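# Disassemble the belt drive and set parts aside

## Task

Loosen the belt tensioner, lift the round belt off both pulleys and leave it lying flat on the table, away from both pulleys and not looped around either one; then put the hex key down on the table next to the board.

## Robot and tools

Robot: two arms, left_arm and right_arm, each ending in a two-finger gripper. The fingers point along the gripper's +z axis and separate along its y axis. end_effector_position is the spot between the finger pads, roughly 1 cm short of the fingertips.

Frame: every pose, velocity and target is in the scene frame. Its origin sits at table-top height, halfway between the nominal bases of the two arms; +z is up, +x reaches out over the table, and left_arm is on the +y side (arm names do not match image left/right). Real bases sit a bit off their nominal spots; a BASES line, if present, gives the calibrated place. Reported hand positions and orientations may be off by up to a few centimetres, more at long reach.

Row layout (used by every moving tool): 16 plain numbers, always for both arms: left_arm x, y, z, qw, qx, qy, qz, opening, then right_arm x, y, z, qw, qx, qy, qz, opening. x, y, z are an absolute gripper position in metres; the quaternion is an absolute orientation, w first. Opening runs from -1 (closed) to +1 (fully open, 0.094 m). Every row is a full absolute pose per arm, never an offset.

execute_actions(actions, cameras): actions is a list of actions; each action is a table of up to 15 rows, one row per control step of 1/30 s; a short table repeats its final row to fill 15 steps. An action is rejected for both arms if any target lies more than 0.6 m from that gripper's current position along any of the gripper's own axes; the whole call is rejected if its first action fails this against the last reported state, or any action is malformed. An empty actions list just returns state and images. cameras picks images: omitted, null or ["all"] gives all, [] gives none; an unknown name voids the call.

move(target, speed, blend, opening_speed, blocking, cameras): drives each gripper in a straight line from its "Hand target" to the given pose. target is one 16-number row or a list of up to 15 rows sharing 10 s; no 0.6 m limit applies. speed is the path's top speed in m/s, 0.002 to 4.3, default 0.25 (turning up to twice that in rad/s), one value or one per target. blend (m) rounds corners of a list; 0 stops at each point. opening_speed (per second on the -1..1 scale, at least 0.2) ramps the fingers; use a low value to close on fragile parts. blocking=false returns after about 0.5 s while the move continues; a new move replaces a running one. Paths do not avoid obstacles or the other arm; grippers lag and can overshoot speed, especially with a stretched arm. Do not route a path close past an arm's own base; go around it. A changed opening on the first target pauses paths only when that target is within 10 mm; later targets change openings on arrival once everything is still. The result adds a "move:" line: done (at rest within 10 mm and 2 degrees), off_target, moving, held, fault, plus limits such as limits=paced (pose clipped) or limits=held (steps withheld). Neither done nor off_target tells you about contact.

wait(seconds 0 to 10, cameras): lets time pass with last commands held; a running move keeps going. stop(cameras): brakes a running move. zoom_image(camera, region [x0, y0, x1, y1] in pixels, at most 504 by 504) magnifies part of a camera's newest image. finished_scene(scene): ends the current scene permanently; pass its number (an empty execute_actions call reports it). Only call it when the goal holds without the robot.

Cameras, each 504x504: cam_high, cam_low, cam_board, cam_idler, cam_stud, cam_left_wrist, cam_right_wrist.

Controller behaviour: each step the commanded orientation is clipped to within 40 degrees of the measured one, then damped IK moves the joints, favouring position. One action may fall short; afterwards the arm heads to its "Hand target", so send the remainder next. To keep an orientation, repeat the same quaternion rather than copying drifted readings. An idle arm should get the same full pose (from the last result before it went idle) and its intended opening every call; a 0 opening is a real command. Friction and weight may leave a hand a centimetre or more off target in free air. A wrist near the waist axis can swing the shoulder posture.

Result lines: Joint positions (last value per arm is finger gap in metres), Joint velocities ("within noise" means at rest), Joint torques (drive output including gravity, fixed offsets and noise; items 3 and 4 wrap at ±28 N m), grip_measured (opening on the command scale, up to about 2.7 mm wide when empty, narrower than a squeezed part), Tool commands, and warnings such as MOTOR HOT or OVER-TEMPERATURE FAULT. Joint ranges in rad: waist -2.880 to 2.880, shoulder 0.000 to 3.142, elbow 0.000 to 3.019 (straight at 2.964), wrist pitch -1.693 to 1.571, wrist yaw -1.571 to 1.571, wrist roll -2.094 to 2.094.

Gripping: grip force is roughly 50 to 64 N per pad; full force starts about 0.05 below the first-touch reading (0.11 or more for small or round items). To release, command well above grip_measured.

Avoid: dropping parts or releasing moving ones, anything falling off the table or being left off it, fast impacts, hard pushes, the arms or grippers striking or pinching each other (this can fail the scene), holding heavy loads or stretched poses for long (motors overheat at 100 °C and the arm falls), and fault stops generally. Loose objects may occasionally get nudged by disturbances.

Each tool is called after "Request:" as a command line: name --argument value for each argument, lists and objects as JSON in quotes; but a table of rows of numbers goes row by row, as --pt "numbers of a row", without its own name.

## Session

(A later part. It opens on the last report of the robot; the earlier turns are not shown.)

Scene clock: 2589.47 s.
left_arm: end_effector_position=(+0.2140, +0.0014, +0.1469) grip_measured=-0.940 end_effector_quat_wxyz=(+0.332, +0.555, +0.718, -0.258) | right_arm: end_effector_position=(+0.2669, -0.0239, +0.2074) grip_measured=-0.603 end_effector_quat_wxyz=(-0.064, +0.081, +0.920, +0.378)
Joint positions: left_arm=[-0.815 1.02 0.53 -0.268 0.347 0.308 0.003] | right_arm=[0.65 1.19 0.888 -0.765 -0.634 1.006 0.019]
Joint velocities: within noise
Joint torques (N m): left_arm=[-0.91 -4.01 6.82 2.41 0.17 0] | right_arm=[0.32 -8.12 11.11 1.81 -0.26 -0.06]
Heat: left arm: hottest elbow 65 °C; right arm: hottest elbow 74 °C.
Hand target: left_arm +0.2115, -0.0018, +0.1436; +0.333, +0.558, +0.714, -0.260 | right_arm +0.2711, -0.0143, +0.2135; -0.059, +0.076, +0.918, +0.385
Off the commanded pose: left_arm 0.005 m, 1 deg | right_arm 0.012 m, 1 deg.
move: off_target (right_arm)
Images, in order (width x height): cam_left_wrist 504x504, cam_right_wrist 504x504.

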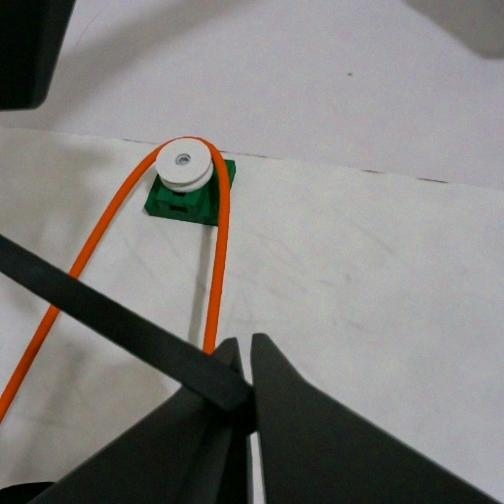

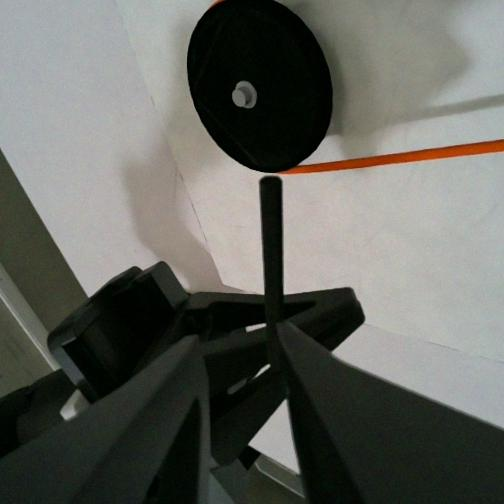

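Request:
move --pt "0.2115 -0.0020 0.1435 0.333 0.558 0.7142 -0.2602 -1.0 0.2785 -0.021 0.2075 -0.0591 0.0761 0.9173 0.3847 -0.6" --speed '[0.04]' --cameras '["cam_right_wrist"]'

Scene clock: 2597.63 s.
left_arm: end_effector_position=(+0.2140, +0.0014, +0.1469) grip_measured=-0.940 end_effector_quat_wxyz=(+0.332, +0.555, +0.718, -0.258) | right_arm: end_effector_position=(+0.2671, -0.0230, +0.2043) grip_measured=-0.603 end_effector_quat_wxyz=(-0.069, +0.078, +0.920, +0.378)
Joint positions: left_arm=[-0.815 1.02 0.53 -0.268 0.347 0.308 0.003] | right_arm=[0.648 1.2 0.888 -0.764 -0.643 0.997 0.019]
Joint velocities: within noise
Joint torques (N m): left_arm=[-0.79 -4.01 6.79 2.43 0.18 0] | right_arm=[-1.67 -8 10.66 1.89 -0.38 -0.24]
Heat: left arm: hottest elbow 64 °C; right arm: hottest elbow 74 °C.
Hand target: left_arm +0.2115, -0.0018, +0.1436; +0.333, +0.558, +0.714, -0.260 | right_arm +0.2782, -0.0213, +0.2075; -0.059, +0.076, +0.918, +0.385
Off the commanded pose: left_arm 0.005 m, 1 deg | right_arm 0.012 m, 1 deg.
move: off_target (right_arm)
Images, in order (width x height): cam_right_wrist 504x504.

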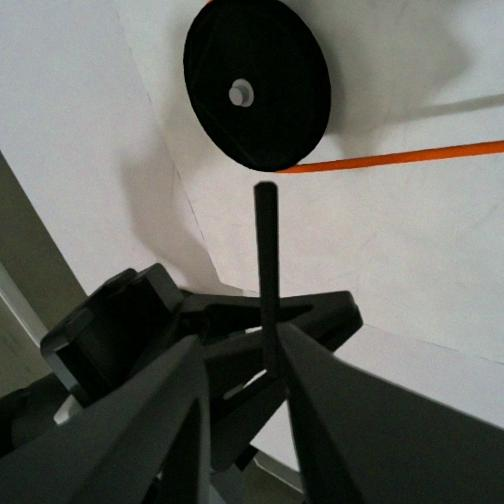

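Request:
move --pt "0.2115 -0.0020 0.1435 0.333 0.558 0.7142 -0.2602 -1.0 0.2885 -0.029 0.2035 -0.0591 0.0761 0.9173 0.3847 -0.6" --speed '[0.04]' --cameras '["cam_right_wrist"]'

Scene clock: 2603.20 s.
left_arm: end_effector_position=(+0.2140, +0.0014, +0.1469) grip_measured=-0.940 end_effector_quat_wxyz=(+0.332, +0.555, +0.718, -0.258) | right_arm: end_effector_position=(+0.2777, -0.0305, +0.1993) grip_measured=-0.603 end_effector_quat_wxyz=(-0.067, +0.077, +0.919, +0.380)
Joint positions: left_arm=[-0.815 1.02 0.53 -0.268 0.347 0.308 0.003] | right_arm=[0.613 1.217 0.888 -0.764 -0.66 0.958 0.019]
Joint velocities: within noise
Joint torques (N m): left_arm=[-0.85 -4.13 6.79 2.44 0.17 0] | right_arm=[-1.85 -8.23 10.96 1.44 -0.42 -0.24]
Heat: left arm: hottest elbow 63 °C; right arm: hottest elbow 73 °C.
Hand target: left_arm +0.2115, -0.0018, +0.1436; +0.333, +0.558, +0.714, -0.260 | right_arm +0.2882, -0.0292, +0.2034; -0.059, +0.076, +0.918, +0.385
Off the commanded pose: left_arm 0.005 m, 1 deg | right_arm 0.012 m, 1 deg.
move: off_target (right_arm)
Images, in order (width x height): cam_right_wrist 504x504.

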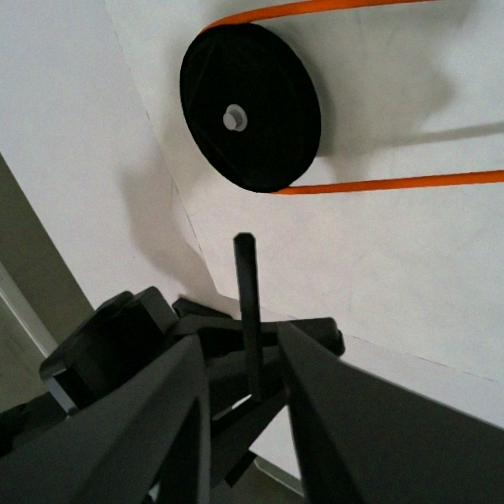

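Request:
move --pt "0.2115 -0.0020 0.1435 0.333 0.558 0.7142 -0.2602 -1.0 0.2815 -0.0158 0.1925 -0.0591 0.0761 0.9173 0.3847 -0.6" --speed '[0.04]' --cameras '["cam_right_wrist", "cam_left_wrist"]'

Scene clock: 2614.80 s.
left_arm: end_effector_position=(+0.2140, +0.0014, +0.1469) grip_measured=-0.940 end_effector_quat_wxyz=(+0.332, +0.555, +0.718, -0.258) | right_arm: end_effector_position=(+0.2824, -0.0214, +0.1980) grip_measured=-0.603 end_effector_quat_wxyz=(-0.056, +0.077, +0.918, +0.386)
Joint positions: left_arm=[-0.815 1.02 0.53 -0.268 0.347 0.308 0.003] | right_arm=[0.629 1.229 0.888 -0.715 -0.644 0.982 0.019]
Joint velocities: within noise
Joint torques (N m): left_arm=[-0.79 -4.01 6.82 2.45 0.17 0] | right_arm=[0.38 -8.47 9.22 2.07 -0.27 -0.04]
Heat: left arm: hottest elbow 62 °C; right arm: hottest elbow 73 °C.
Hand target: left_arm +0.2115, -0.0018, +0.1436; +0.333, +0.558, +0.714, -0.260 | right_arm +0.2813, -0.0160, +0.1925; -0.059, +0.076, +0.918, +0.385
Off the commanded pose: left_arm 0.005 m, 1 deg | right_arm 0.008 m, 0 deg.
move: done
Images, in order (width x height): cam_left_wrist 504x504, cam_right_wrist 504x504.

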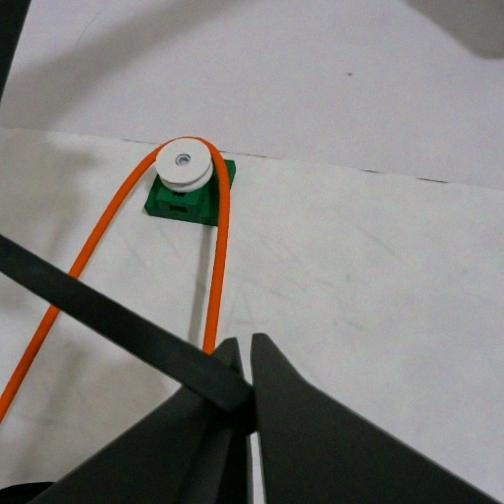

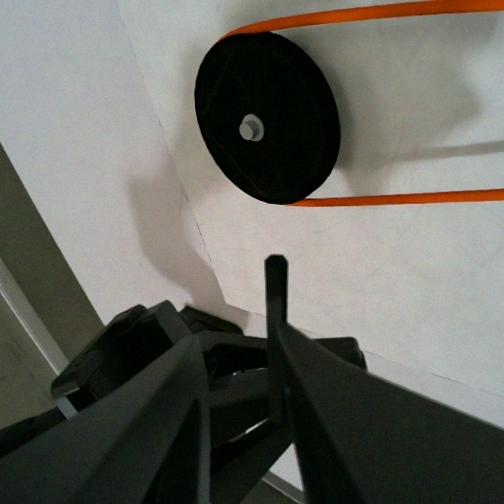

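Request:
move --pt "0.2115 -0.0020 0.1435 0.333 0.558 0.7142 -0.2602 -1.0 0.2785 -0.0148 0.1770 -0.0591 0.0761 0.9173 0.3847 -0.6" --speed '[0.04]' --cameras '["cam_right_wrist"]'

Scene clock: 2619.70 s.
left_arm: end_effector_position=(+0.2139, +0.0013, +0.1469) grip_measured=-0.940 end_effector_quat_wxyz=(+0.332, +0.555, +0.718, -0.259) | right_arm: end_effector_position=(+0.2816, -0.0193, +0.1847) grip_measured=-0.603 end_effector_quat_wxyz=(-0.054, +0.077, +0.917, +0.387)
Joint positions: left_arm=[-0.816 1.02 0.53 -0.268 0.347 0.308 0.003] | right_arm=[0.635 1.242 0.859 -0.664 -0.64 0.99 0.019]
Joint velocities: within noise
Joint torques (N m): left_arm=[-0.85 -4.07 6.8 2.45 0.17 0] | right_arm=[0.44 -8.76 8.57 2.06 -0.27 -0.08]
Heat: left arm: hottest elbow 62 °C; right arm: hottest elbow 72 °C.
Hand target: left_arm +0.2114, -0.0019, +0.1436; +0.333, +0.558, +0.714, -0.260 | right_arm +0.2783, -0.0150, +0.1771; -0.059, +0.076, +0.918, +0.385
Off the commanded pose: left_arm 0.005 m, 1 deg | right_arm 0.009 m, 1 deg.
move: done
Images, in order (width x height): cam_right_wrist 504x504.

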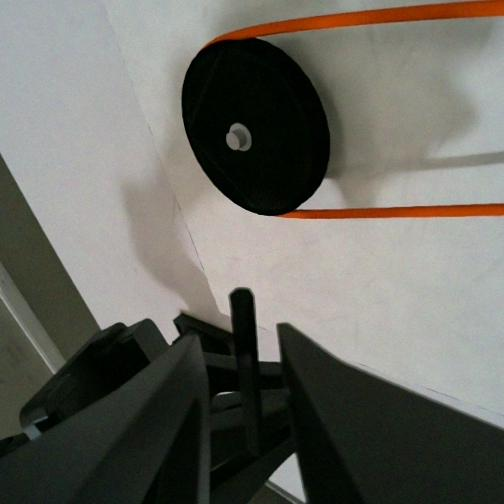

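Request:
move --pt "0.2115 -0.0020 0.1435 0.333 0.558 0.7142 -0.2602 -1.0 0.2781 -0.0099 0.1715 -0.0591 0.0761 0.9173 0.3847 -0.6" --speed '[0.03]' --cameras '["cam_right_wrist", "cam_left_wrist"]'

Request:
zoom_image --camera "cam_right_wrist" --region '[150, 280, 350, 480]'

Scene clock: 2626.93 s.
left_arm: end_effector_position=(+0.2139, +0.0013, +0.1469) grip_measured=-0.940 end_effector_quat_wxyz=(+0.332, +0.555, +0.718, -0.259) | right_arm: end_effector_position=(+0.2814, -0.0145, +0.1796) grip_measured=-0.603 end_effector_quat_wxyz=(-0.054, +0.077, +0.917, +0.387)
Joint positions: left_arm=[-0.816 1.02 0.53 -0.268 0.347 0.308 0.003] | right_arm=[0.647 1.254 0.854 -0.639 -0.635 1.003 0.019]
Joint velocities: within noise
Joint torques (N m): left_arm=[-0.91 -4.07 6.8 2.43 0.17 0] | right_arm=[0.32 -8.47 8.51 2 -0.26 -0.06]
Heat: left arm: hottest elbow 61 °C; right arm: hottest elbow 70 °C.
Hand target: left_arm +0.2114, -0.0019, +0.1436; +0.333, +0.558, +0.714, -0.260 | right_arm +0.2780, -0.0102, +0.1715; -0.059, +0.076, +0.918, +0.385
Off the commanded pose: left_arm 0.005 m, 1 deg | right_arm 0.010 m, 1 deg.
move: done
Images, in order (width x height): cam_left_wrist 504x504, cam_right_wrist 504x504.

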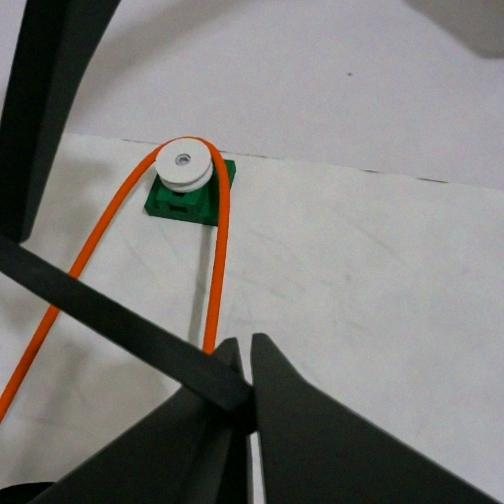

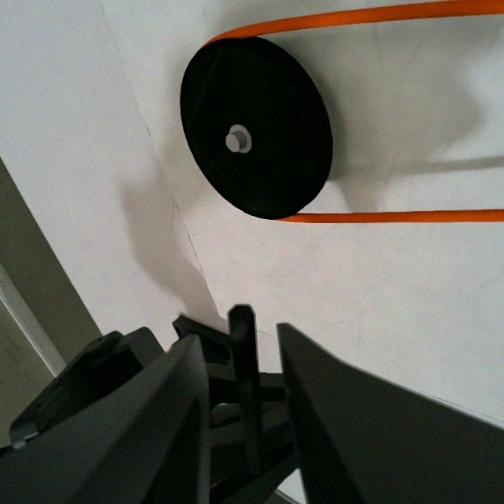

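Scaled by 2.520.

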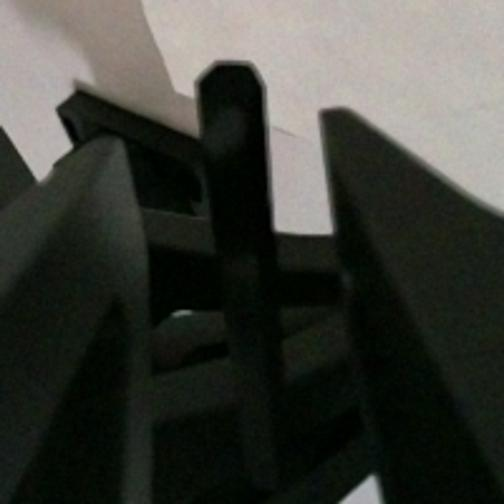

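Request:
move --pt "0.2115 -0.0020 0.1435 0.333 0.558 0.7142 -0.2602 -1.0 0.2781 -0.0099 0.1715 -0.0591 0.0761 0.9173 0.3847 -1.0" --speed '[0.03]' --opening_speed 0.25 --cameras '["cam_right_wrist", "cam_left_wrist"]'

Request:
zoom_image --camera "cam_right_wrist" --region '[150, 280, 350, 480]'

Request:
zoom_image --camera "cam_left_wrist" --region '[150, 300, 350, 500]'

Scene clock: 2632.93 s.
left_arm: end_effector_position=(+0.2140, +0.0010, +0.1471) grip_measured=-0.940 end_effector_quat_wxyz=(+0.332, +0.555, +0.717, -0.258) | right_arm: end_effector_position=(+0.2817, -0.0140, +0.1794) grip_measured=-0.911 end_effector_quat_wxyz=(-0.056, +0.082, +0.917, +0.387)
Joint positions: left_arm=[-0.816 1.02 0.53 -0.266 0.346 0.308 0.003] | right_arm=[0.647 1.256 0.854 -0.637 -0.634 1.015 0.004]
Joint velocities: within noise
Joint torques (N m): left_arm=[-0.67 -4.01 6.78 2.39 0.21 0] | right_arm=[0.38 -8.64 8.53 1.96 -0.29 -0.16]
Heat: left arm: hottest elbow 61 °C; right arm: hottest elbow 69 °C.
Hand target: left_arm +0.2115, -0.0019, +0.1436; +0.333, +0.558, +0.714, -0.260 | right_arm +0.2780, -0.0102, +0.1715; -0.059, +0.076, +0.918, +0.385
Off the commanded pose: left_arm 0.005 m, 1 deg | right_arm 0.010 m, 1 deg.
move: done
Images, in order (width x height): cam_left_wrist 504x504, cam_right_wrist 504x504.

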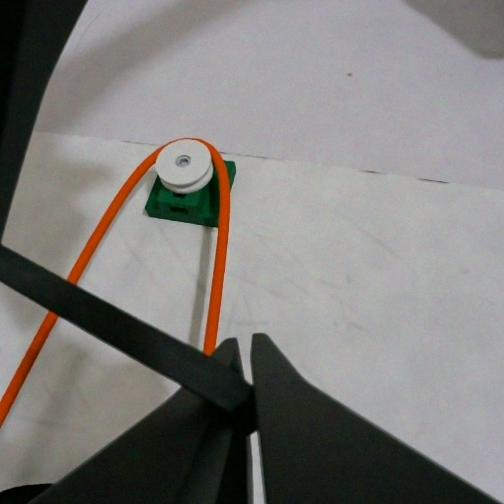

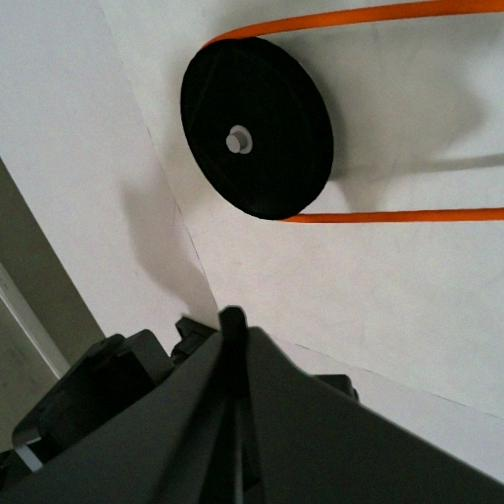

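Scaled by 2.520.

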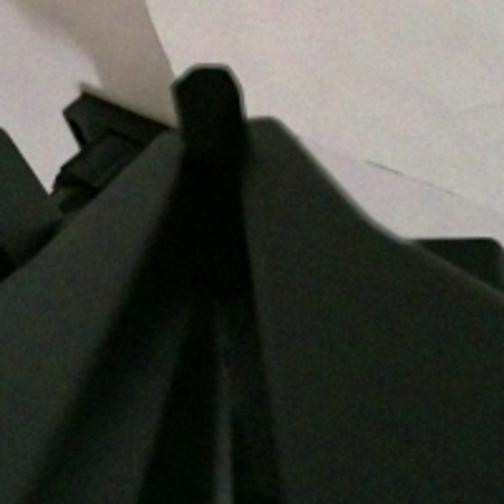

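Scaled by 2.520.

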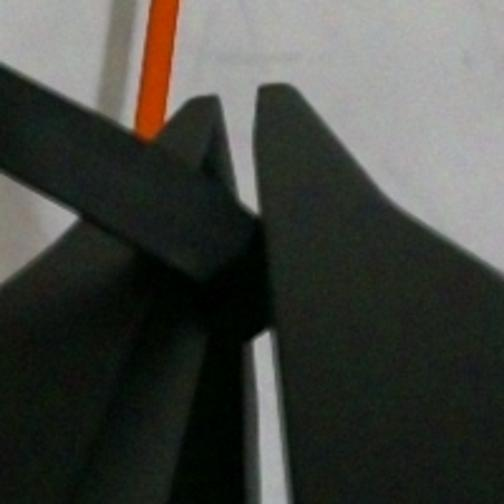

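Request:
move --pt "0.2115 -0.0020 0.1435 0.333 0.558 0.7142 -0.2602 -0.75 0.2781 -0.0099 0.1715 -0.0591 0.0761 0.9173 0.3847 -1.0" --speed '[0.03]' --opening_speed 0.25 --cameras '[]'

Request:
move --pt "0.2130 -0.0005 0.1600 0.333 0.558 0.7142 -0.2602 -0.75 0.2781 -0.0099 0.1715 -0.0591 0.0761 0.9173 0.3847 -1.0" --speed '[0.03]' --cameras '["cam_right_wrist", "cam_left_wrist"]'

Request:
zoom_image --camera "cam_left_wrist" --region '[150, 300, 350, 500]'

Scene clock: 2640.27 s.
left_arm: end_effector_position=(+0.2138, +0.0009, +0.1466) grip_measured=-0.753 end_effector_quat_wxyz=(+0.332, +0.556, +0.717, -0.258) | right_arm: end_effector_position=(+0.2817, -0.0140, +0.1794) grip_measured=-0.912 end_effector_quat_wxyz=(-0.056, +0.082, +0.917, +0.387)
Joint positions: left_arm=[-0.817 1.021 0.53 -0.266 0.346 0.308 0.012] | right_arm=[0.647 1.256 0.854 -0.636 -0.634 1.015 0.004]
Joint velocities: within noise
Joint torques (N m): left_arm=[-0.62 -4.19 6.82 2.37 0.21 0] | right_arm=[0.32 -8.64 8.53 1.98 -0.28 -0.17]
Heat: left arm: hottest elbow 61 °C; right arm: hottest elbow 68 °C.
Hand target: left_arm +0.2114, -0.0019, +0.1435; +0.333, +0.558, +0.714, -0.260 | right_arm +0.2780, -0.0102, +0.1716; -0.059, +0.076, +0.918, +0.385
Off the commanded pose: left_arm 0.005 m, 1 deg | right_arm 0.010 m, 1 deg.
move: done
No camera images: "cameras" was empty.

Scene clock: 2641.30 s.
left_arm: end_effector_position=(+0.2102, +0.0048, +0.1444) grip_measured=-0.752 end_effector_quat_wxyz=(+0.321, +0.557, +0.722, -0.257) | right_arm: end_effector_position=(+0.2817, -0.0140, +0.1794) grip_measured=-0.912 end_effector_quat_wxyz=(-0.056, +0.082, +0.917, +0.387)
Joint positions: left_arm=[-0.817 1.013 0.53 -0.298 0.347 0.308 0.012] | right_arm=[0.647 1.256 0.854 -0.636 -0.634 1.015 0.004]
Joint velocities: within noise
Joint torques (N m): left_arm=[0.03 -6.12 8.9 1.28 0.37 0.05] | right_arm=[0.21 -8.76 8.51 1.88 -0.28 -0.17]
Heat: left arm: hottest elbow 61 °C; right arm: hottest elbow 68 °C.
Hand target: left_arm +0.2129, -0.0004, +0.1600; +0.333, +0.558, +0.714, -0.260 | right_arm +0.2780, -0.0102, +0.1716; -0.059, +0.076, +0.918, +0.385
Off the commanded pose: left_arm 0.017 m, 2 deg | right_arm 0.010 m, 1 deg.
move: off_target (left_arm)
Images, in order (width x height): cam_left_wrist 504x504, cam_right_wrist 504x504.

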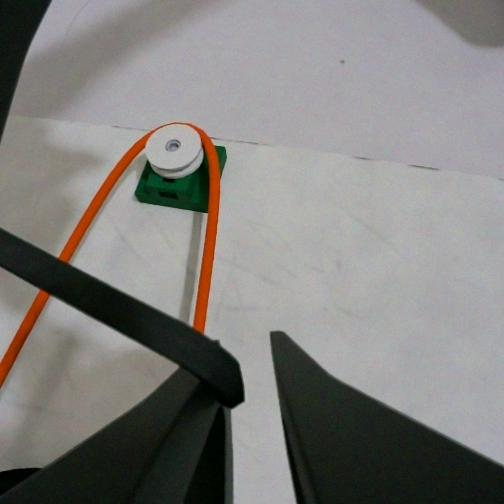

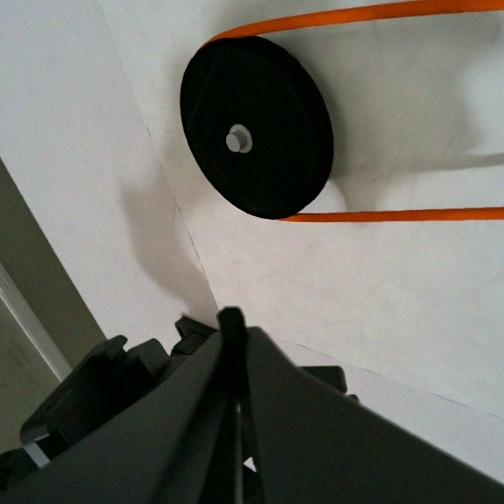

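Scaled by 2.520.

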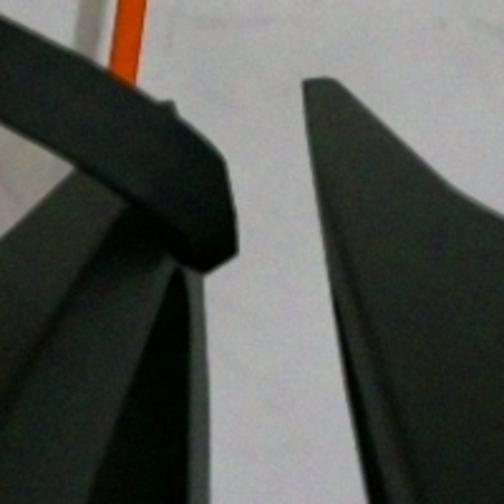

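Request:
move --pt "0.2022 0.0352 0.1856 0.333 0.558 0.7142 -0.2602 -0.6 0.2781 -0.0099 0.1715 -0.0591 0.0761 0.9173 0.3847 -1.0" --speed '[0.06]' --cameras '["cam_right_wrist", "cam_left_wrist"]'

Scene clock: 2647.07 s.
left_arm: end_effector_position=(+0.1969, +0.0351, +0.1735) grip_measured=-0.602 end_effector_quat_wxyz=(+0.321, +0.558, +0.719, -0.262) | right_arm: end_effector_position=(+0.2808, -0.0132, +0.1794) grip_measured=-0.912 end_effector_quat_wxyz=(-0.056, +0.080, +0.917, +0.387)
Joint positions: left_arm=[-0.769 0.854 0.53 -0.466 0.392 0.344 0.019] | right_arm=[0.65 1.256 0.854 -0.636 -0.634 1.015 0.004]
Joint velocities: within noise
Joint torques (N m): left_arm=[0.97 -4.07 8.94 1.26 0.39 0.15] | right_arm=[0.21 -8.7 8.5 1.92 -0.27 -0.17]
Heat: left arm: hottest elbow 61 °C; right arm: hottest elbow 67 °C.
Hand target: left_arm +0.2021, +0.0351, +0.1855; +0.333, +0.558, +0.714, -0.260 | right_arm +0.2779, -0.0101, +0.1716; -0.059, +0.076, +0.918, +0.385
Off the commanded pose: left_arm 0.013 m, 1 deg | right_arm 0.009 m, 1 deg.
move: off_target (left_arm)
Images, in order (width x height): cam_left_wrist 504x504, cam_right_wrist 504x504.

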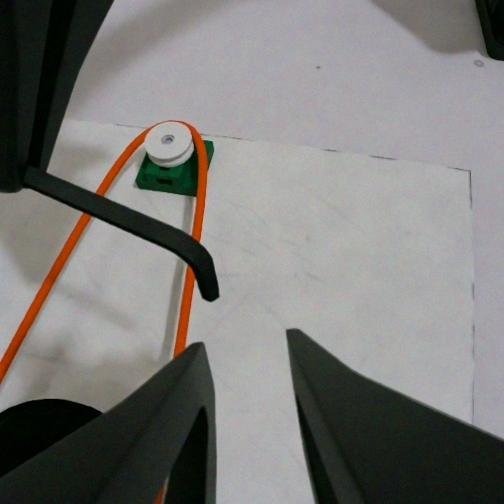

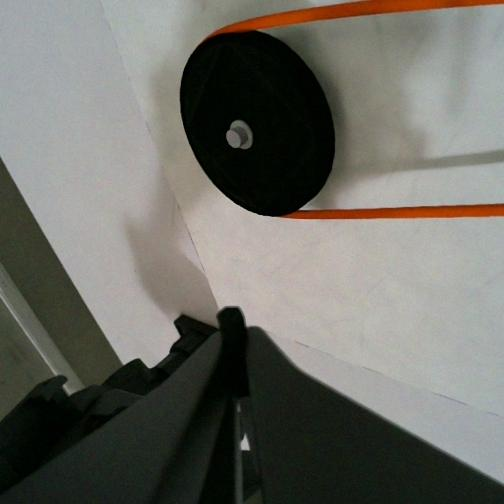

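Request:
move --pt "0.2060 0.0200 0.1705 0.333 0.558 0.7142 -0.2602 -0.6 0.2781 -0.0099 0.1715 -0.0591 0.0761 0.9173 0.3847 -1.0" --speed '[0.06]' --cameras '["cam_left_wrist"]'

Scene clock: 2656.40 s.
left_arm: end_effector_position=(+0.2048, +0.0271, +0.1662) grip_measured=-0.602 end_effector_quat_wxyz=(+0.327, +0.558, +0.718, -0.256) | right_arm: end_effector_position=(+0.2808, -0.0132, +0.1794) grip_measured=-0.912 end_effector_quat_wxyz=(-0.056, +0.080, +0.917, +0.387)
Joint positions: left_arm=[-0.775 0.901 0.53 -0.411 0.376 0.346 0.019] | right_arm=[0.65 1.256 0.854 -0.636 -0.634 1.015 0.004]
Joint velocities: within noise
Joint torques (N m): left_arm=[-0.91 -2.73 8.17 2.32 0.19 -0.08] | right_arm=[-0.03 -8.76 8.51 1.94 -0.29 -0.16]
Heat: left arm: hottest elbow 61 °C; right arm: hottest elbow 66 °C.
Hand target: left_arm +0.2059, +0.0202, +0.1707; +0.333, +0.558, +0.714, -0.260 | right_arm +0.2779, -0.0101, +0.1716; -0.059, +0.076, +0.918, +0.385
Off the commanded pose: left_arm 0.008 m, 1 deg | right_arm 0.009 m, 1 deg.
move: done
Images, in order (width x height): cam_left_wrist 504x504.

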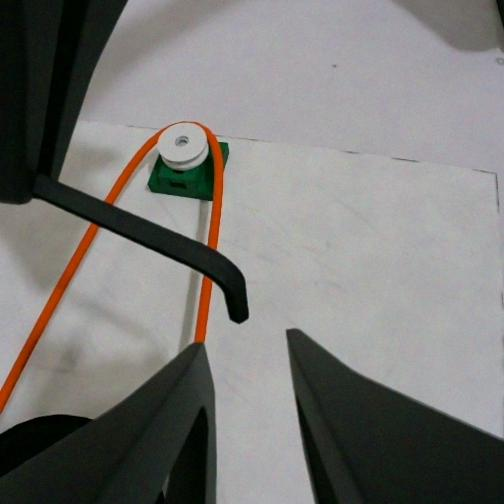

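Request:
move --pt "0.2115 -0.0010 0.1535 0.333 0.558 0.7142 -0.2602 -0.6 0.2781 -0.0099 0.1715 -0.0591 0.0761 0.9173 0.3847 -1.0" --speed '[0.04]' --cameras '["cam_left_wrist", "cam_right_wrist"]'

Request:
zoom_image --camera "cam_left_wrist" --region '[150, 300, 350, 500]'

Scene clock: 2661.60 s.
left_arm: end_effector_position=(+0.2102, +0.0068, +0.1487) grip_measured=-0.602 end_effector_quat_wxyz=(+0.326, +0.560, +0.718, -0.255) | right_arm: end_effector_position=(+0.2808, -0.0132, +0.1794) grip_measured=-0.912 end_effector_quat_wxyz=(-0.056, +0.080, +0.917, +0.387)
Joint positions: left_arm=[-0.812 0.997 0.53 -0.306 0.35 0.322 0.019] | right_arm=[0.65 1.256 0.854 -0.636 -0.634 1.015 0.004]
Joint velocities: within noise
Joint torques (N m): left_arm=[-0.85 -3.84 8.05 2.4 0.16 -0.07] | right_arm=[0.09 -8.7 8.54 1.92 -0.28 -0.17]
Heat: left arm: hottest elbow 61 °C; right arm: hottest elbow 65 °C.
Hand target: left_arm +0.2113, -0.0008, +0.1536; +0.333, +0.558, +0.714, -0.260 | right_arm +0.2779, -0.0101, +0.1716; -0.059, +0.076, +0.918, +0.385
Off the commanded pose: left_arm 0.009 m, 1 deg | right_arm 0.009 m, 1 deg.
move: done
Images, in order (width x height): cam_left_wrist 504x504, cam_right_wrist 504x504.

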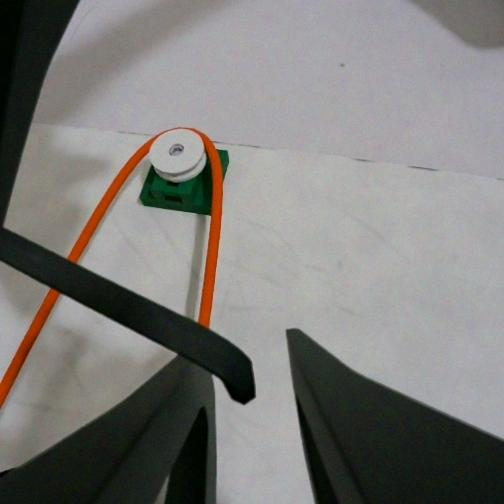

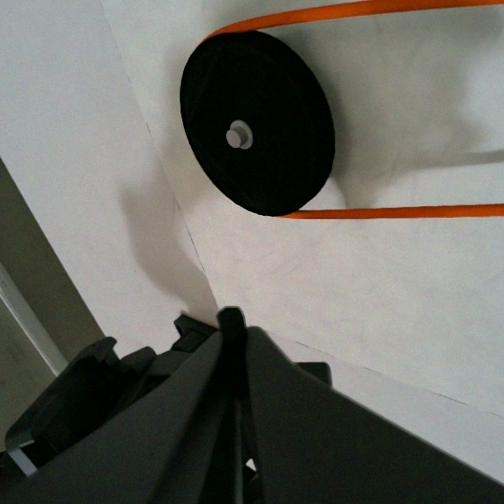

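Scaled by 2.520.

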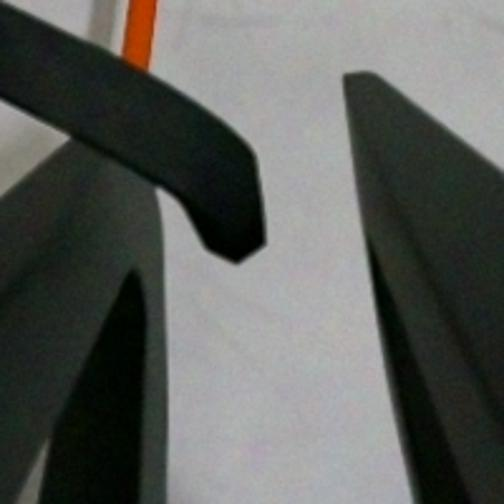

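Request:
execute_actions --actions '[]'

Scene clock: 2682.20 s.
left_arm: end_effector_position=(+0.2102, +0.0068, +0.1487) grip_measured=-0.602 end_effector_quat_wxyz=(+0.326, +0.559, +0.718, -0.256) | right_arm: end_effector_position=(+0.2808, -0.0132, +0.1794) grip_measured=-0.912 end_effector_quat_wxyz=(-0.056, +0.080, +0.917, +0.387)
Joint positions: left_arm=[-0.812 0.997 0.53 -0.306 0.35 0.32 0.019] | right_arm=[0.65 1.256 0.854 -0.636 -0.634 1.015 0.004]
Joint velocities: within noise
Joint torques (N m): left_arm=[-0.85 -3.72 8.02 2.37 0.17 -0.09] | right_arm=[0.15 -8.88 8.51 1.89 -0.28 -0.17]
Heat: left arm: hottest elbow 61 °C; right arm: hottest elbow 64 °C.
Hand target: left_arm +0.2113, -0.0007, +0.1536; +0.333, +0.558, +0.714, -0.260 | right_arm +0.2779, -0.0101, +0.1716; -0.059, +0.076, +0.918, +0.385
Tool commands: left_gripper/opening=-0.6 right_gripper/opening=-1.0
Off the commanded pose: left_arm 0.009 m, 1 deg | right_arm 0.009 m, 1 deg.

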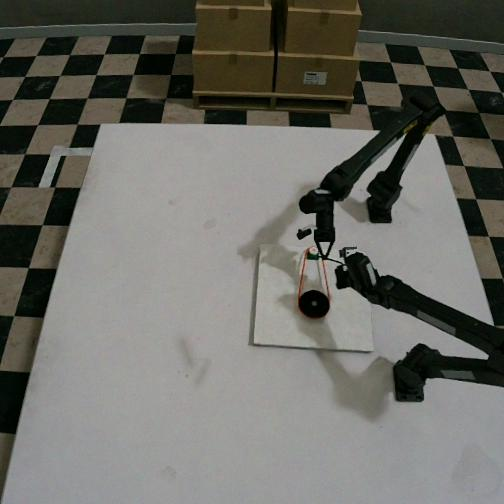

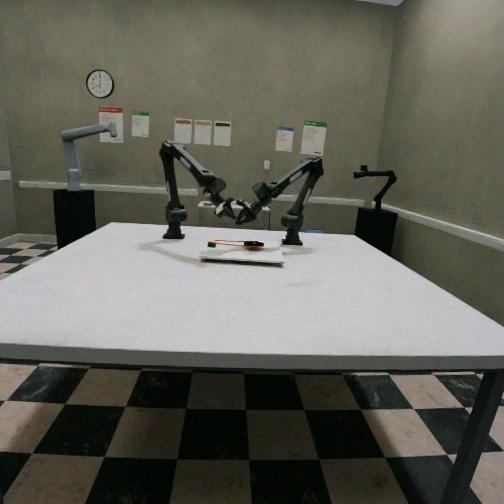

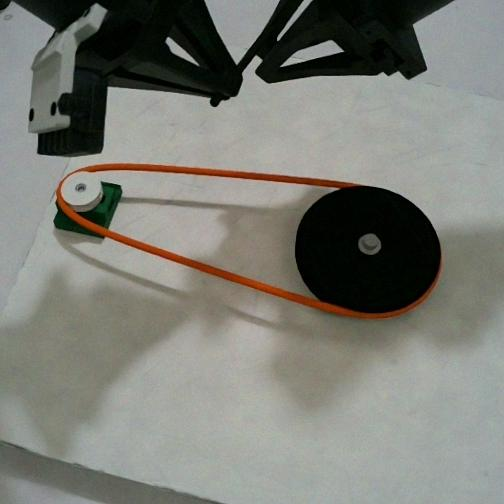

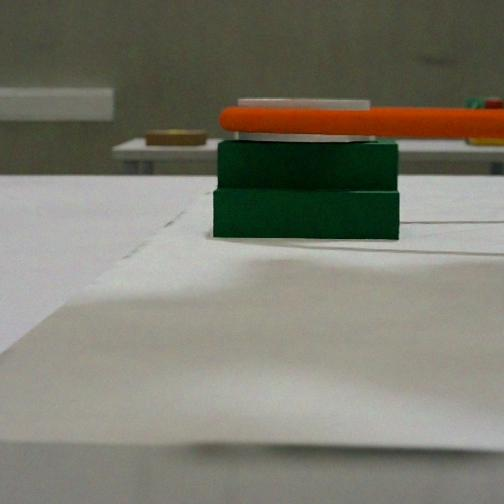

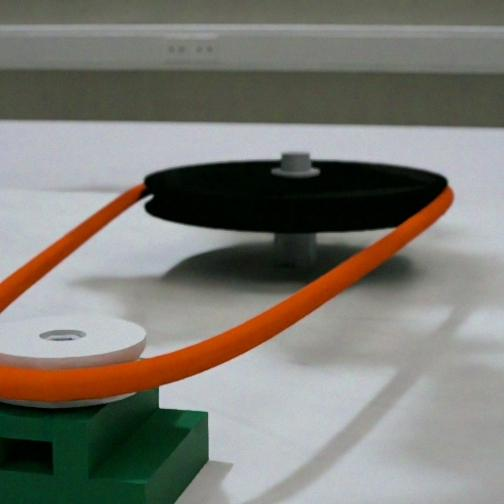

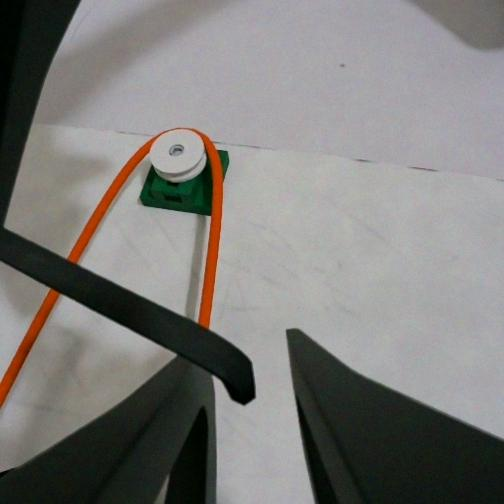

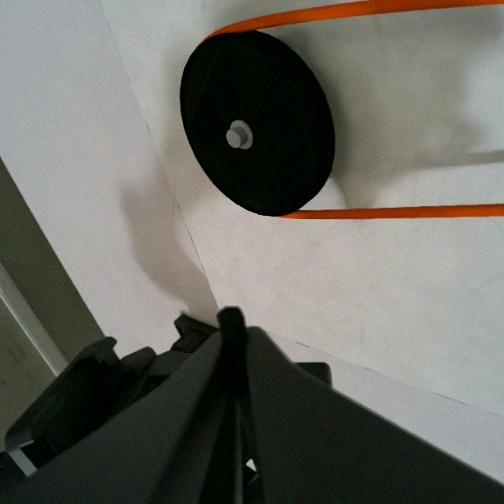

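Request:
move --target '[0.2155,-0.0070,0.162,0.333,0.558,0.7142,-0.2602,-0.6,0.2781,-0.0099,0.1715,-0.0591,0.0761,0.9173,0.3847,-1]' --speed 0.04 --cameras '["cam_left_wrist","cam_right_wrist"]'

Scene clock: 2685.57 s.
left_arm: end_effector_position=(+0.2098, +0.0064, +0.1460) grip_measured=-0.602 end_effector_quat_wxyz=(+0.323, +0.560, +0.719, -0.255) | right_arm: end_effector_position=(+0.2808, -0.0132, +0.1794) grip_measured=-0.912 end_effector_quat_wxyz=(-0.056, +0.080, +0.917, +0.387)
Joint positions: left_arm=[-0.815 1.004 0.53 -0.306 0.348 0.319 0.019] | right_arm=[0.65 1.256 0.854 -0.636 -0.634 1.015 0.004]
Joint velocities: within noise
Joint torques (N m): left_arm=[-0.79 -3.78 9.99 1.65 0.17 -0.1] | right_arm=[0.15 -8.76 8.5 1.91 -0.27 -0.17]
Heat: left arm: hottest elbow 61 °C; right arm: hottest elbow 64 °C.
Hand target: left_arm +0.2150, -0.0062, +0.1622; +0.333, +0.558, +0.714, -0.260 | right_arm +0.2779, -0.0101, +0.1716; -0.059, +0.076, +0.918, +0.385
Off the commanded pose: left_arm 0.022 m, 1 deg | right_arm 0.009 m, 1 deg.
move: off_target (left_arm)
Images, in order (width x height): cam_left_wrist 504x504, cam_right_wrist 504x504.

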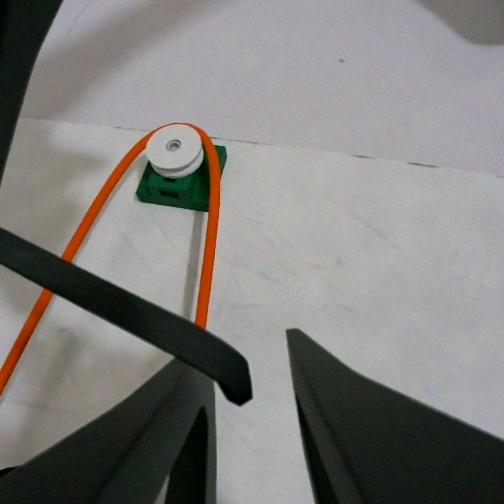

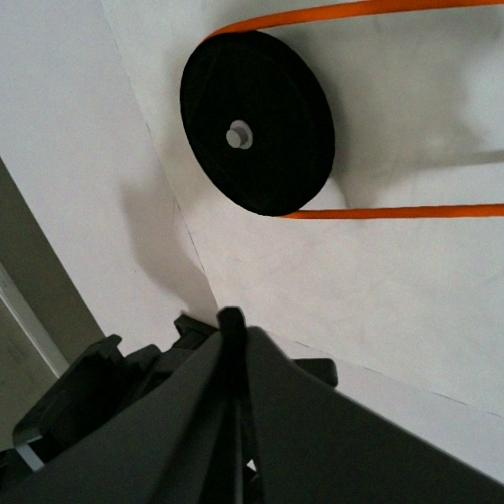

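Request:
move --pt "0.2080 0.0300 0.200 0.333 0.558 0.7142 -0.2602 -0.6 0.2781 -0.0099 0.1715 -0.0591 0.0761 0.9173 0.3847 -1" --pt "0.2130 0.0050 0.178 0.333 0.558 0.7142 -0.2602 -0.6 0.2781 -0.0099 0.1715 -0.0591 0.0761 0.9173 0.3847 -1" --speed 0.05 --cameras '["cam_left_wrist","cam_right_wrist"]'

Scene clock: 2693.30 s.
left_arm: end_effector_position=(+0.2022, +0.0235, +0.1532) grip_measured=-0.602 end_effector_quat_wxyz=(+0.309, +0.561, +0.725, -0.253) | right_arm: end_effector_position=(+0.2806, -0.0131, +0.1794) grip_measured=-0.912 end_effector_quat_wxyz=(-0.056, +0.080, +0.917, +0.387)
Joint positions: left_arm=[-0.793 0.938 0.53 -0.409 0.365 0.335 0.019] | right_arm=[0.65 1.256 0.854 -0.636 -0.634 1.015 0.004]
Joint velocities: within noise
Joint torques (N m): left_arm=[-0.79 -2.78 10.89 2.33 0.19 -0.11] | right_arm=[0.15 -8.59 8.55 1.92 -0.28 -0.16]
Heat: left arm: hottest elbow 62 °C; right arm: hottest elbow 63 °C.
Hand target: left_arm +0.2117, +0.0068, +0.1786; +0.333, +0.558, +0.714, -0.261 | right_arm +0.2779, -0.0101, +0.1716; -0.059, +0.076, +0.918, +0.385
Off the commanded pose: left_arm 0.033 m, 3 deg | right_arm 0.009 m, 1 deg.
move: off_target (left_arm)
Images, in order (width x height): cam_left_wrist 504x504, cam_right_wrist 504x504.

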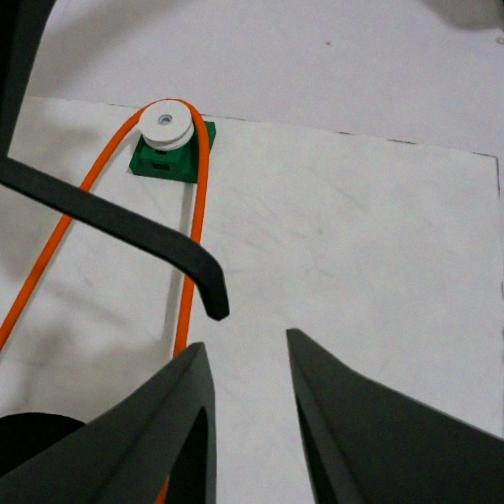

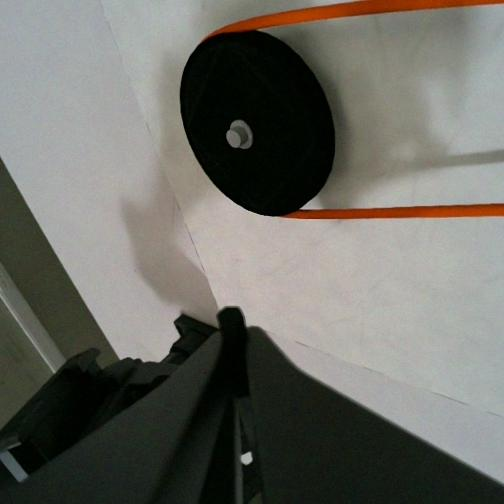

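Request:
move --pt "0.2080 0.0300 0.240 0.333 0.558 0.7142 -0.2602 -0.6 0.2781 -0.0099 0.1715 -0.0591 0.0761 0.9173 0.3847 -1" --speed 0.05 --cameras '["cam_left_wrist","cam_right_wrist"]'

Scene clock: 2698.47 s.
left_arm: end_effector_position=(+0.1945, +0.0384, +0.2019) grip_measured=-0.602 end_effector_quat_wxyz=(+0.300, +0.559, +0.729, -0.258) | right_arm: end_effector_position=(+0.2806, -0.0131, +0.1794) grip_measured=-0.912 end_effector_quat_wxyz=(-0.056, +0.080, +0.917, +0.387)
Joint positions: left_arm=[-0.767 0.832 0.617 -0.623 0.393 0.346 0.019] | right_arm=[0.65 1.256 0.854 -0.636 -0.634 1.015 0.004]
Joint velocities: within noise
Joint torques (N m): left_arm=[1.14 -4.01 12.38 1.07 0.41 0.15] | right_arm=[0.03 -8.82 8.5 1.94 -0.29 -0.16]
Heat: left arm: hottest elbow 63 °C; right arm: hottest elbow 63 °C.
Hand target: left_arm +0.2067, +0.0312, +0.2397; +0.333, +0.558, +0.714, -0.260 | right_arm +0.2779, -0.0101, +0.1716; -0.059, +0.076, +0.918, +0.385
Off the commanded pose: left_arm 0.041 m, 4 deg | right_arm 0.009 m, 1 deg.
move: off_target (left_arm)
Images, in order (width x height): cam_left_wrist 504x504, cam_right_wrist 504x504.

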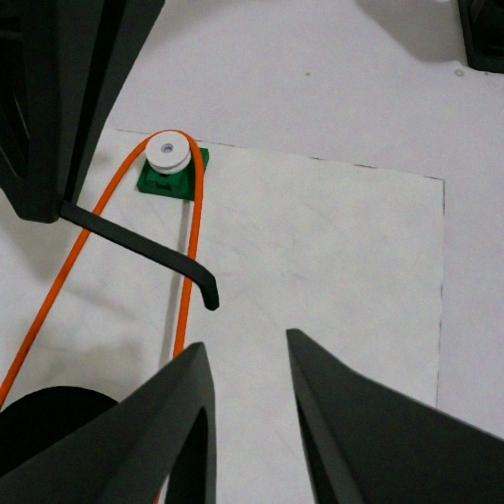

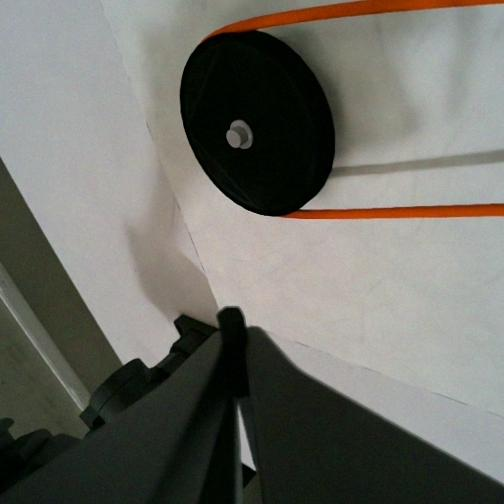

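Request:
move --pt "0.2170 0.0100 0.200 0.333 0.558 0.7142 -0.2602 -0.6 0.2781 -0.0099 0.1715 -0.0591 0.0761 0.9173 0.3847 -1" --speed 0.05 --cameras '["cam_left_wrist"]'

Request:
move --pt "0.2190 0.0000 0.178 0.333 0.558 0.7142 -0.2602 -0.6 0.2781 -0.0099 0.1715 -0.0591 0.0761 0.9173 0.3847 -1" --speed 0.05 --cameras '["cam_left_wrist"]'

Scene clock: 2704.00 s.
left_arm: end_effector_position=(+0.2151, +0.0176, +0.1945) grip_measured=-0.602 end_effector_quat_wxyz=(+0.325, +0.558, +0.719, -0.257) | right_arm: end_effector_position=(+0.2806, -0.0131, +0.1794) grip_measured=-0.912 end_effector_quat_wxyz=(-0.056, +0.080, +0.917, +0.387)
Joint positions: left_arm=[-0.771 0.917 0.617 -0.486 0.38 0.347 0.019] | right_arm=[0.65 1.256 0.854 -0.636 -0.634 1.015 0.004]
Joint velocities: within noise
Joint torques (N m): left_arm=[-0.91 -3.31 8.47 2.3 0.18 -0.05] | right_arm=[0.09 -8.53 8.54 1.94 -0.28 -0.16]
Heat: left arm: hottest elbow 66 °C; right arm: hottest elbow 63 °C.
Hand target: left_arm +0.2168, +0.0102, +0.2001; +0.333, +0.558, +0.714, -0.260 | right_arm +0.2779, -0.0101, +0.1716; -0.059, +0.076, +0.918, +0.385
Off the commanded pose: left_arm 0.010 m, 1 deg | right_arm 0.009 m, 1 deg.
move: done
Images, in order (width x height): cam_left_wrist 504x504.

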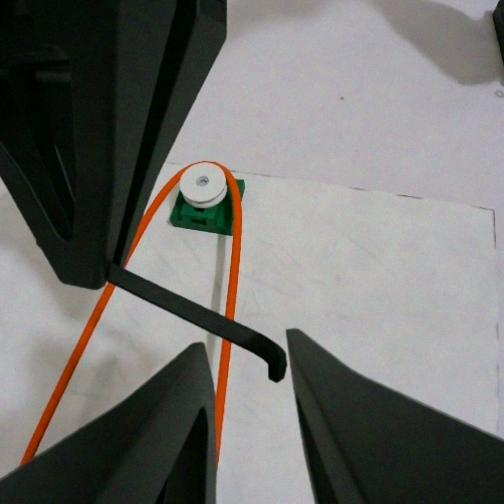

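Scene clock: 2705.00 s.
left_arm: end_effector_position=(+0.2219, +0.0038, +0.1847) grip_measured=-0.602 end_effector_quat_wxyz=(+0.336, +0.558, +0.713, -0.257) | right_arm: end_effector_position=(+0.2802, -0.0141, +0.1762) grip_measured=-0.912 end_effector_quat_wxyz=(-0.057, +0.082, +0.918, +0.384)
Joint positions: left_arm=[-0.788 0.97 0.607 -0.395 0.367 0.338 0.019] | right_arm=[0.65 1.258 0.851 -0.636 -0.63 1.015 0.004]
Joint velocities: within noise
Joint torques (N m): left_arm=[-0.91 -3.49 6.95 2.37 0.16 -0.1] | right_arm=[0.15 -9.05 8.8 1.94 -0.44 -0.17]
Heat: left arm: hottest elbow 66 °C; right arm: hottest elbow 63 °C.
Hand target: left_arm +0.2189, +0.0002, +0.1782; +0.333, +0.558, +0.714, -0.260 | right_arm +0.2780, -0.0101, +0.1715; -0.059, +0.076, +0.918, +0.385
Off the commanded pose: left_arm 0.008 m, 1 deg | right_arm 0.007 m, 1 deg.
move: done
Images, in order (width x height): cam_left_wrist 504x504.

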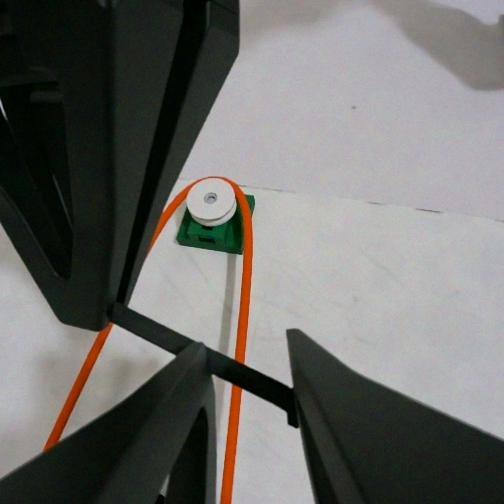

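Request:
move --pt "0.2150 0.0150 0.194 0.333 0.558 0.7142 -0.2602 -0.6 0.2781 -0.0099 0.1715 -0.0591 0.0761 0.9173 0.3847 -1" --speed 0.05 --cameras '["cam_left_wrist","cam_right_wrist"]'

Scene clock: 2709.33 s.
left_arm: end_effector_position=(+0.2140, +0.0113, +0.1915) grip_measured=-0.602 end_effector_quat_wxyz=(+0.331, +0.559, +0.714, -0.262) | right_arm: end_effector_position=(+0.2802, -0.0141, +0.1763) grip_measured=-0.912 end_effector_quat_wxyz=(-0.057, +0.082, +0.918, +0.384)
Joint positions: left_arm=[-0.785 0.929 0.607 -0.444 0.379 0.337 0.019] | right_arm=[0.65 1.258 0.851 -0.636 -0.631 1.015 0.004]
Joint velocities: within noise
Joint torques (N m): left_arm=[1.03 -5.3 7.66 1.28 0.39 0.09] | right_arm=[0.21 -9.05 8.77 1.92 -0.42 -0.16]
Heat: left arm: hottest elbow 65 °C; right arm: hottest elbow 62 °C.
Hand target: left_arm +0.2149, +0.0149, +0.1939; +0.333, +0.558, +0.714, -0.260 | right_arm +0.2779, -0.0100, +0.1715; -0.059, +0.076, +0.918, +0.385
Off the commanded pose: left_arm 0.005 m, 0 deg | right_arm 0.007 m, 1 deg.
move: done
Images, in order (width x height): cam_left_wrist 504x504, cam_right_wrist 504x504.

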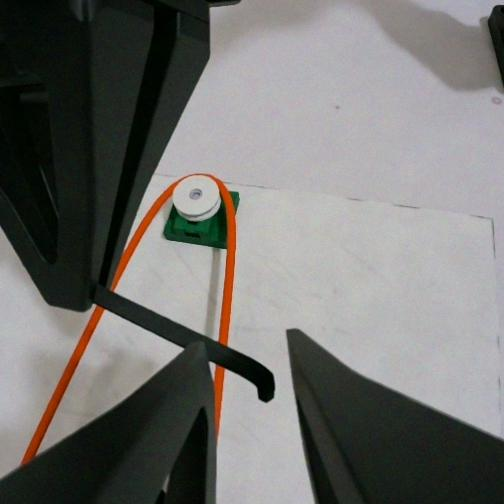

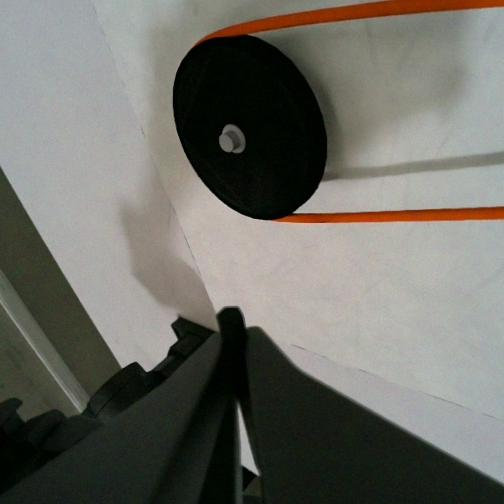

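Request:
move --pt "0.2060 0.0480 0.195 0.333 0.558 0.7142 -0.2602 -0.6 0.2781 -0.0099 0.1715 -0.0591 0.0761 0.9173 0.3847 -1" --pt "0.2060 0.0300 0.168 0.333 0.558 0.7142 -0.2602 -0.6 0.2781 -0.0099 0.1715 -0.0591 0.0761 0.9173 0.3847 -1" --speed 0.05 --cameras '["cam_left_wrist","cam_right_wrist"]'

Scene clock: 2720.93 s.
left_arm: end_effector_position=(+0.2081, +0.0335, +0.1723) grip_measured=-0.602 end_effector_quat_wxyz=(+0.334, +0.559, +0.714, -0.257) | right_arm: end_effector_position=(+0.2802, -0.0141, +0.1763) grip_measured=-0.912 end_effector_quat_wxyz=(-0.057, +0.082, +0.918, +0.384)
Joint positions: left_arm=[-0.748 0.878 0.529 -0.424 0.396 0.369 0.019] | right_arm=[0.65 1.258 0.851 -0.636 -0.631 1.015 0.004]
Joint velocities: within noise
Joint torques (N m): left_arm=[-0.85 -2.49 7.08 2.35 0.2 -0.1] | right_arm=[-0.03 -8.94 8.8 1.92 -0.42 -0.16]
Heat: left arm: hottest elbow 65 °C; right arm: hottest elbow 60 °C.
Hand target: left_arm +0.2060, +0.0302, +0.1682; +0.333, +0.558, +0.714, -0.260 | right_arm +0.2779, -0.0100, +0.1715; -0.059, +0.076, +0.918, +0.385
Off the commanded pose: left_arm 0.006 m, 0 deg | right_arm 0.007 m, 1 deg.
move: done
Images, in order (width x height): cam_left_wrist 504x504, cam_right_wrist 504x504.

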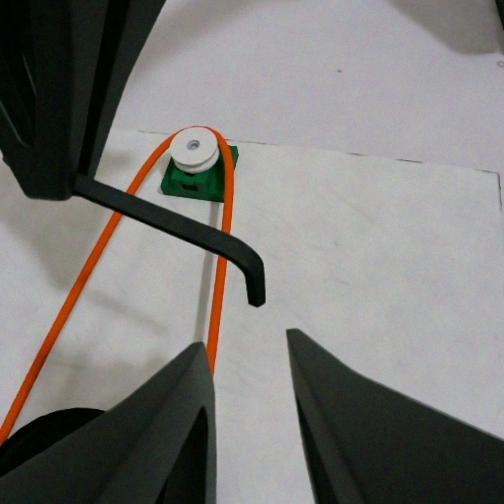

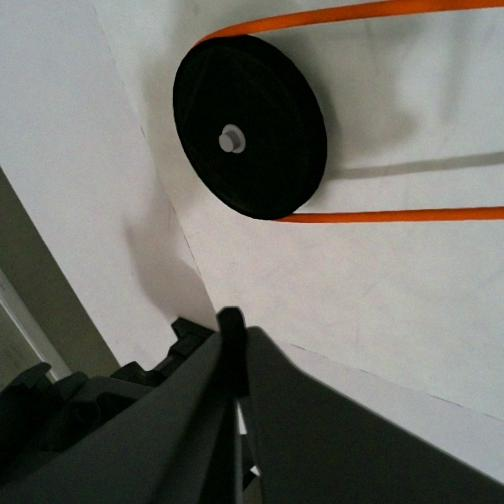

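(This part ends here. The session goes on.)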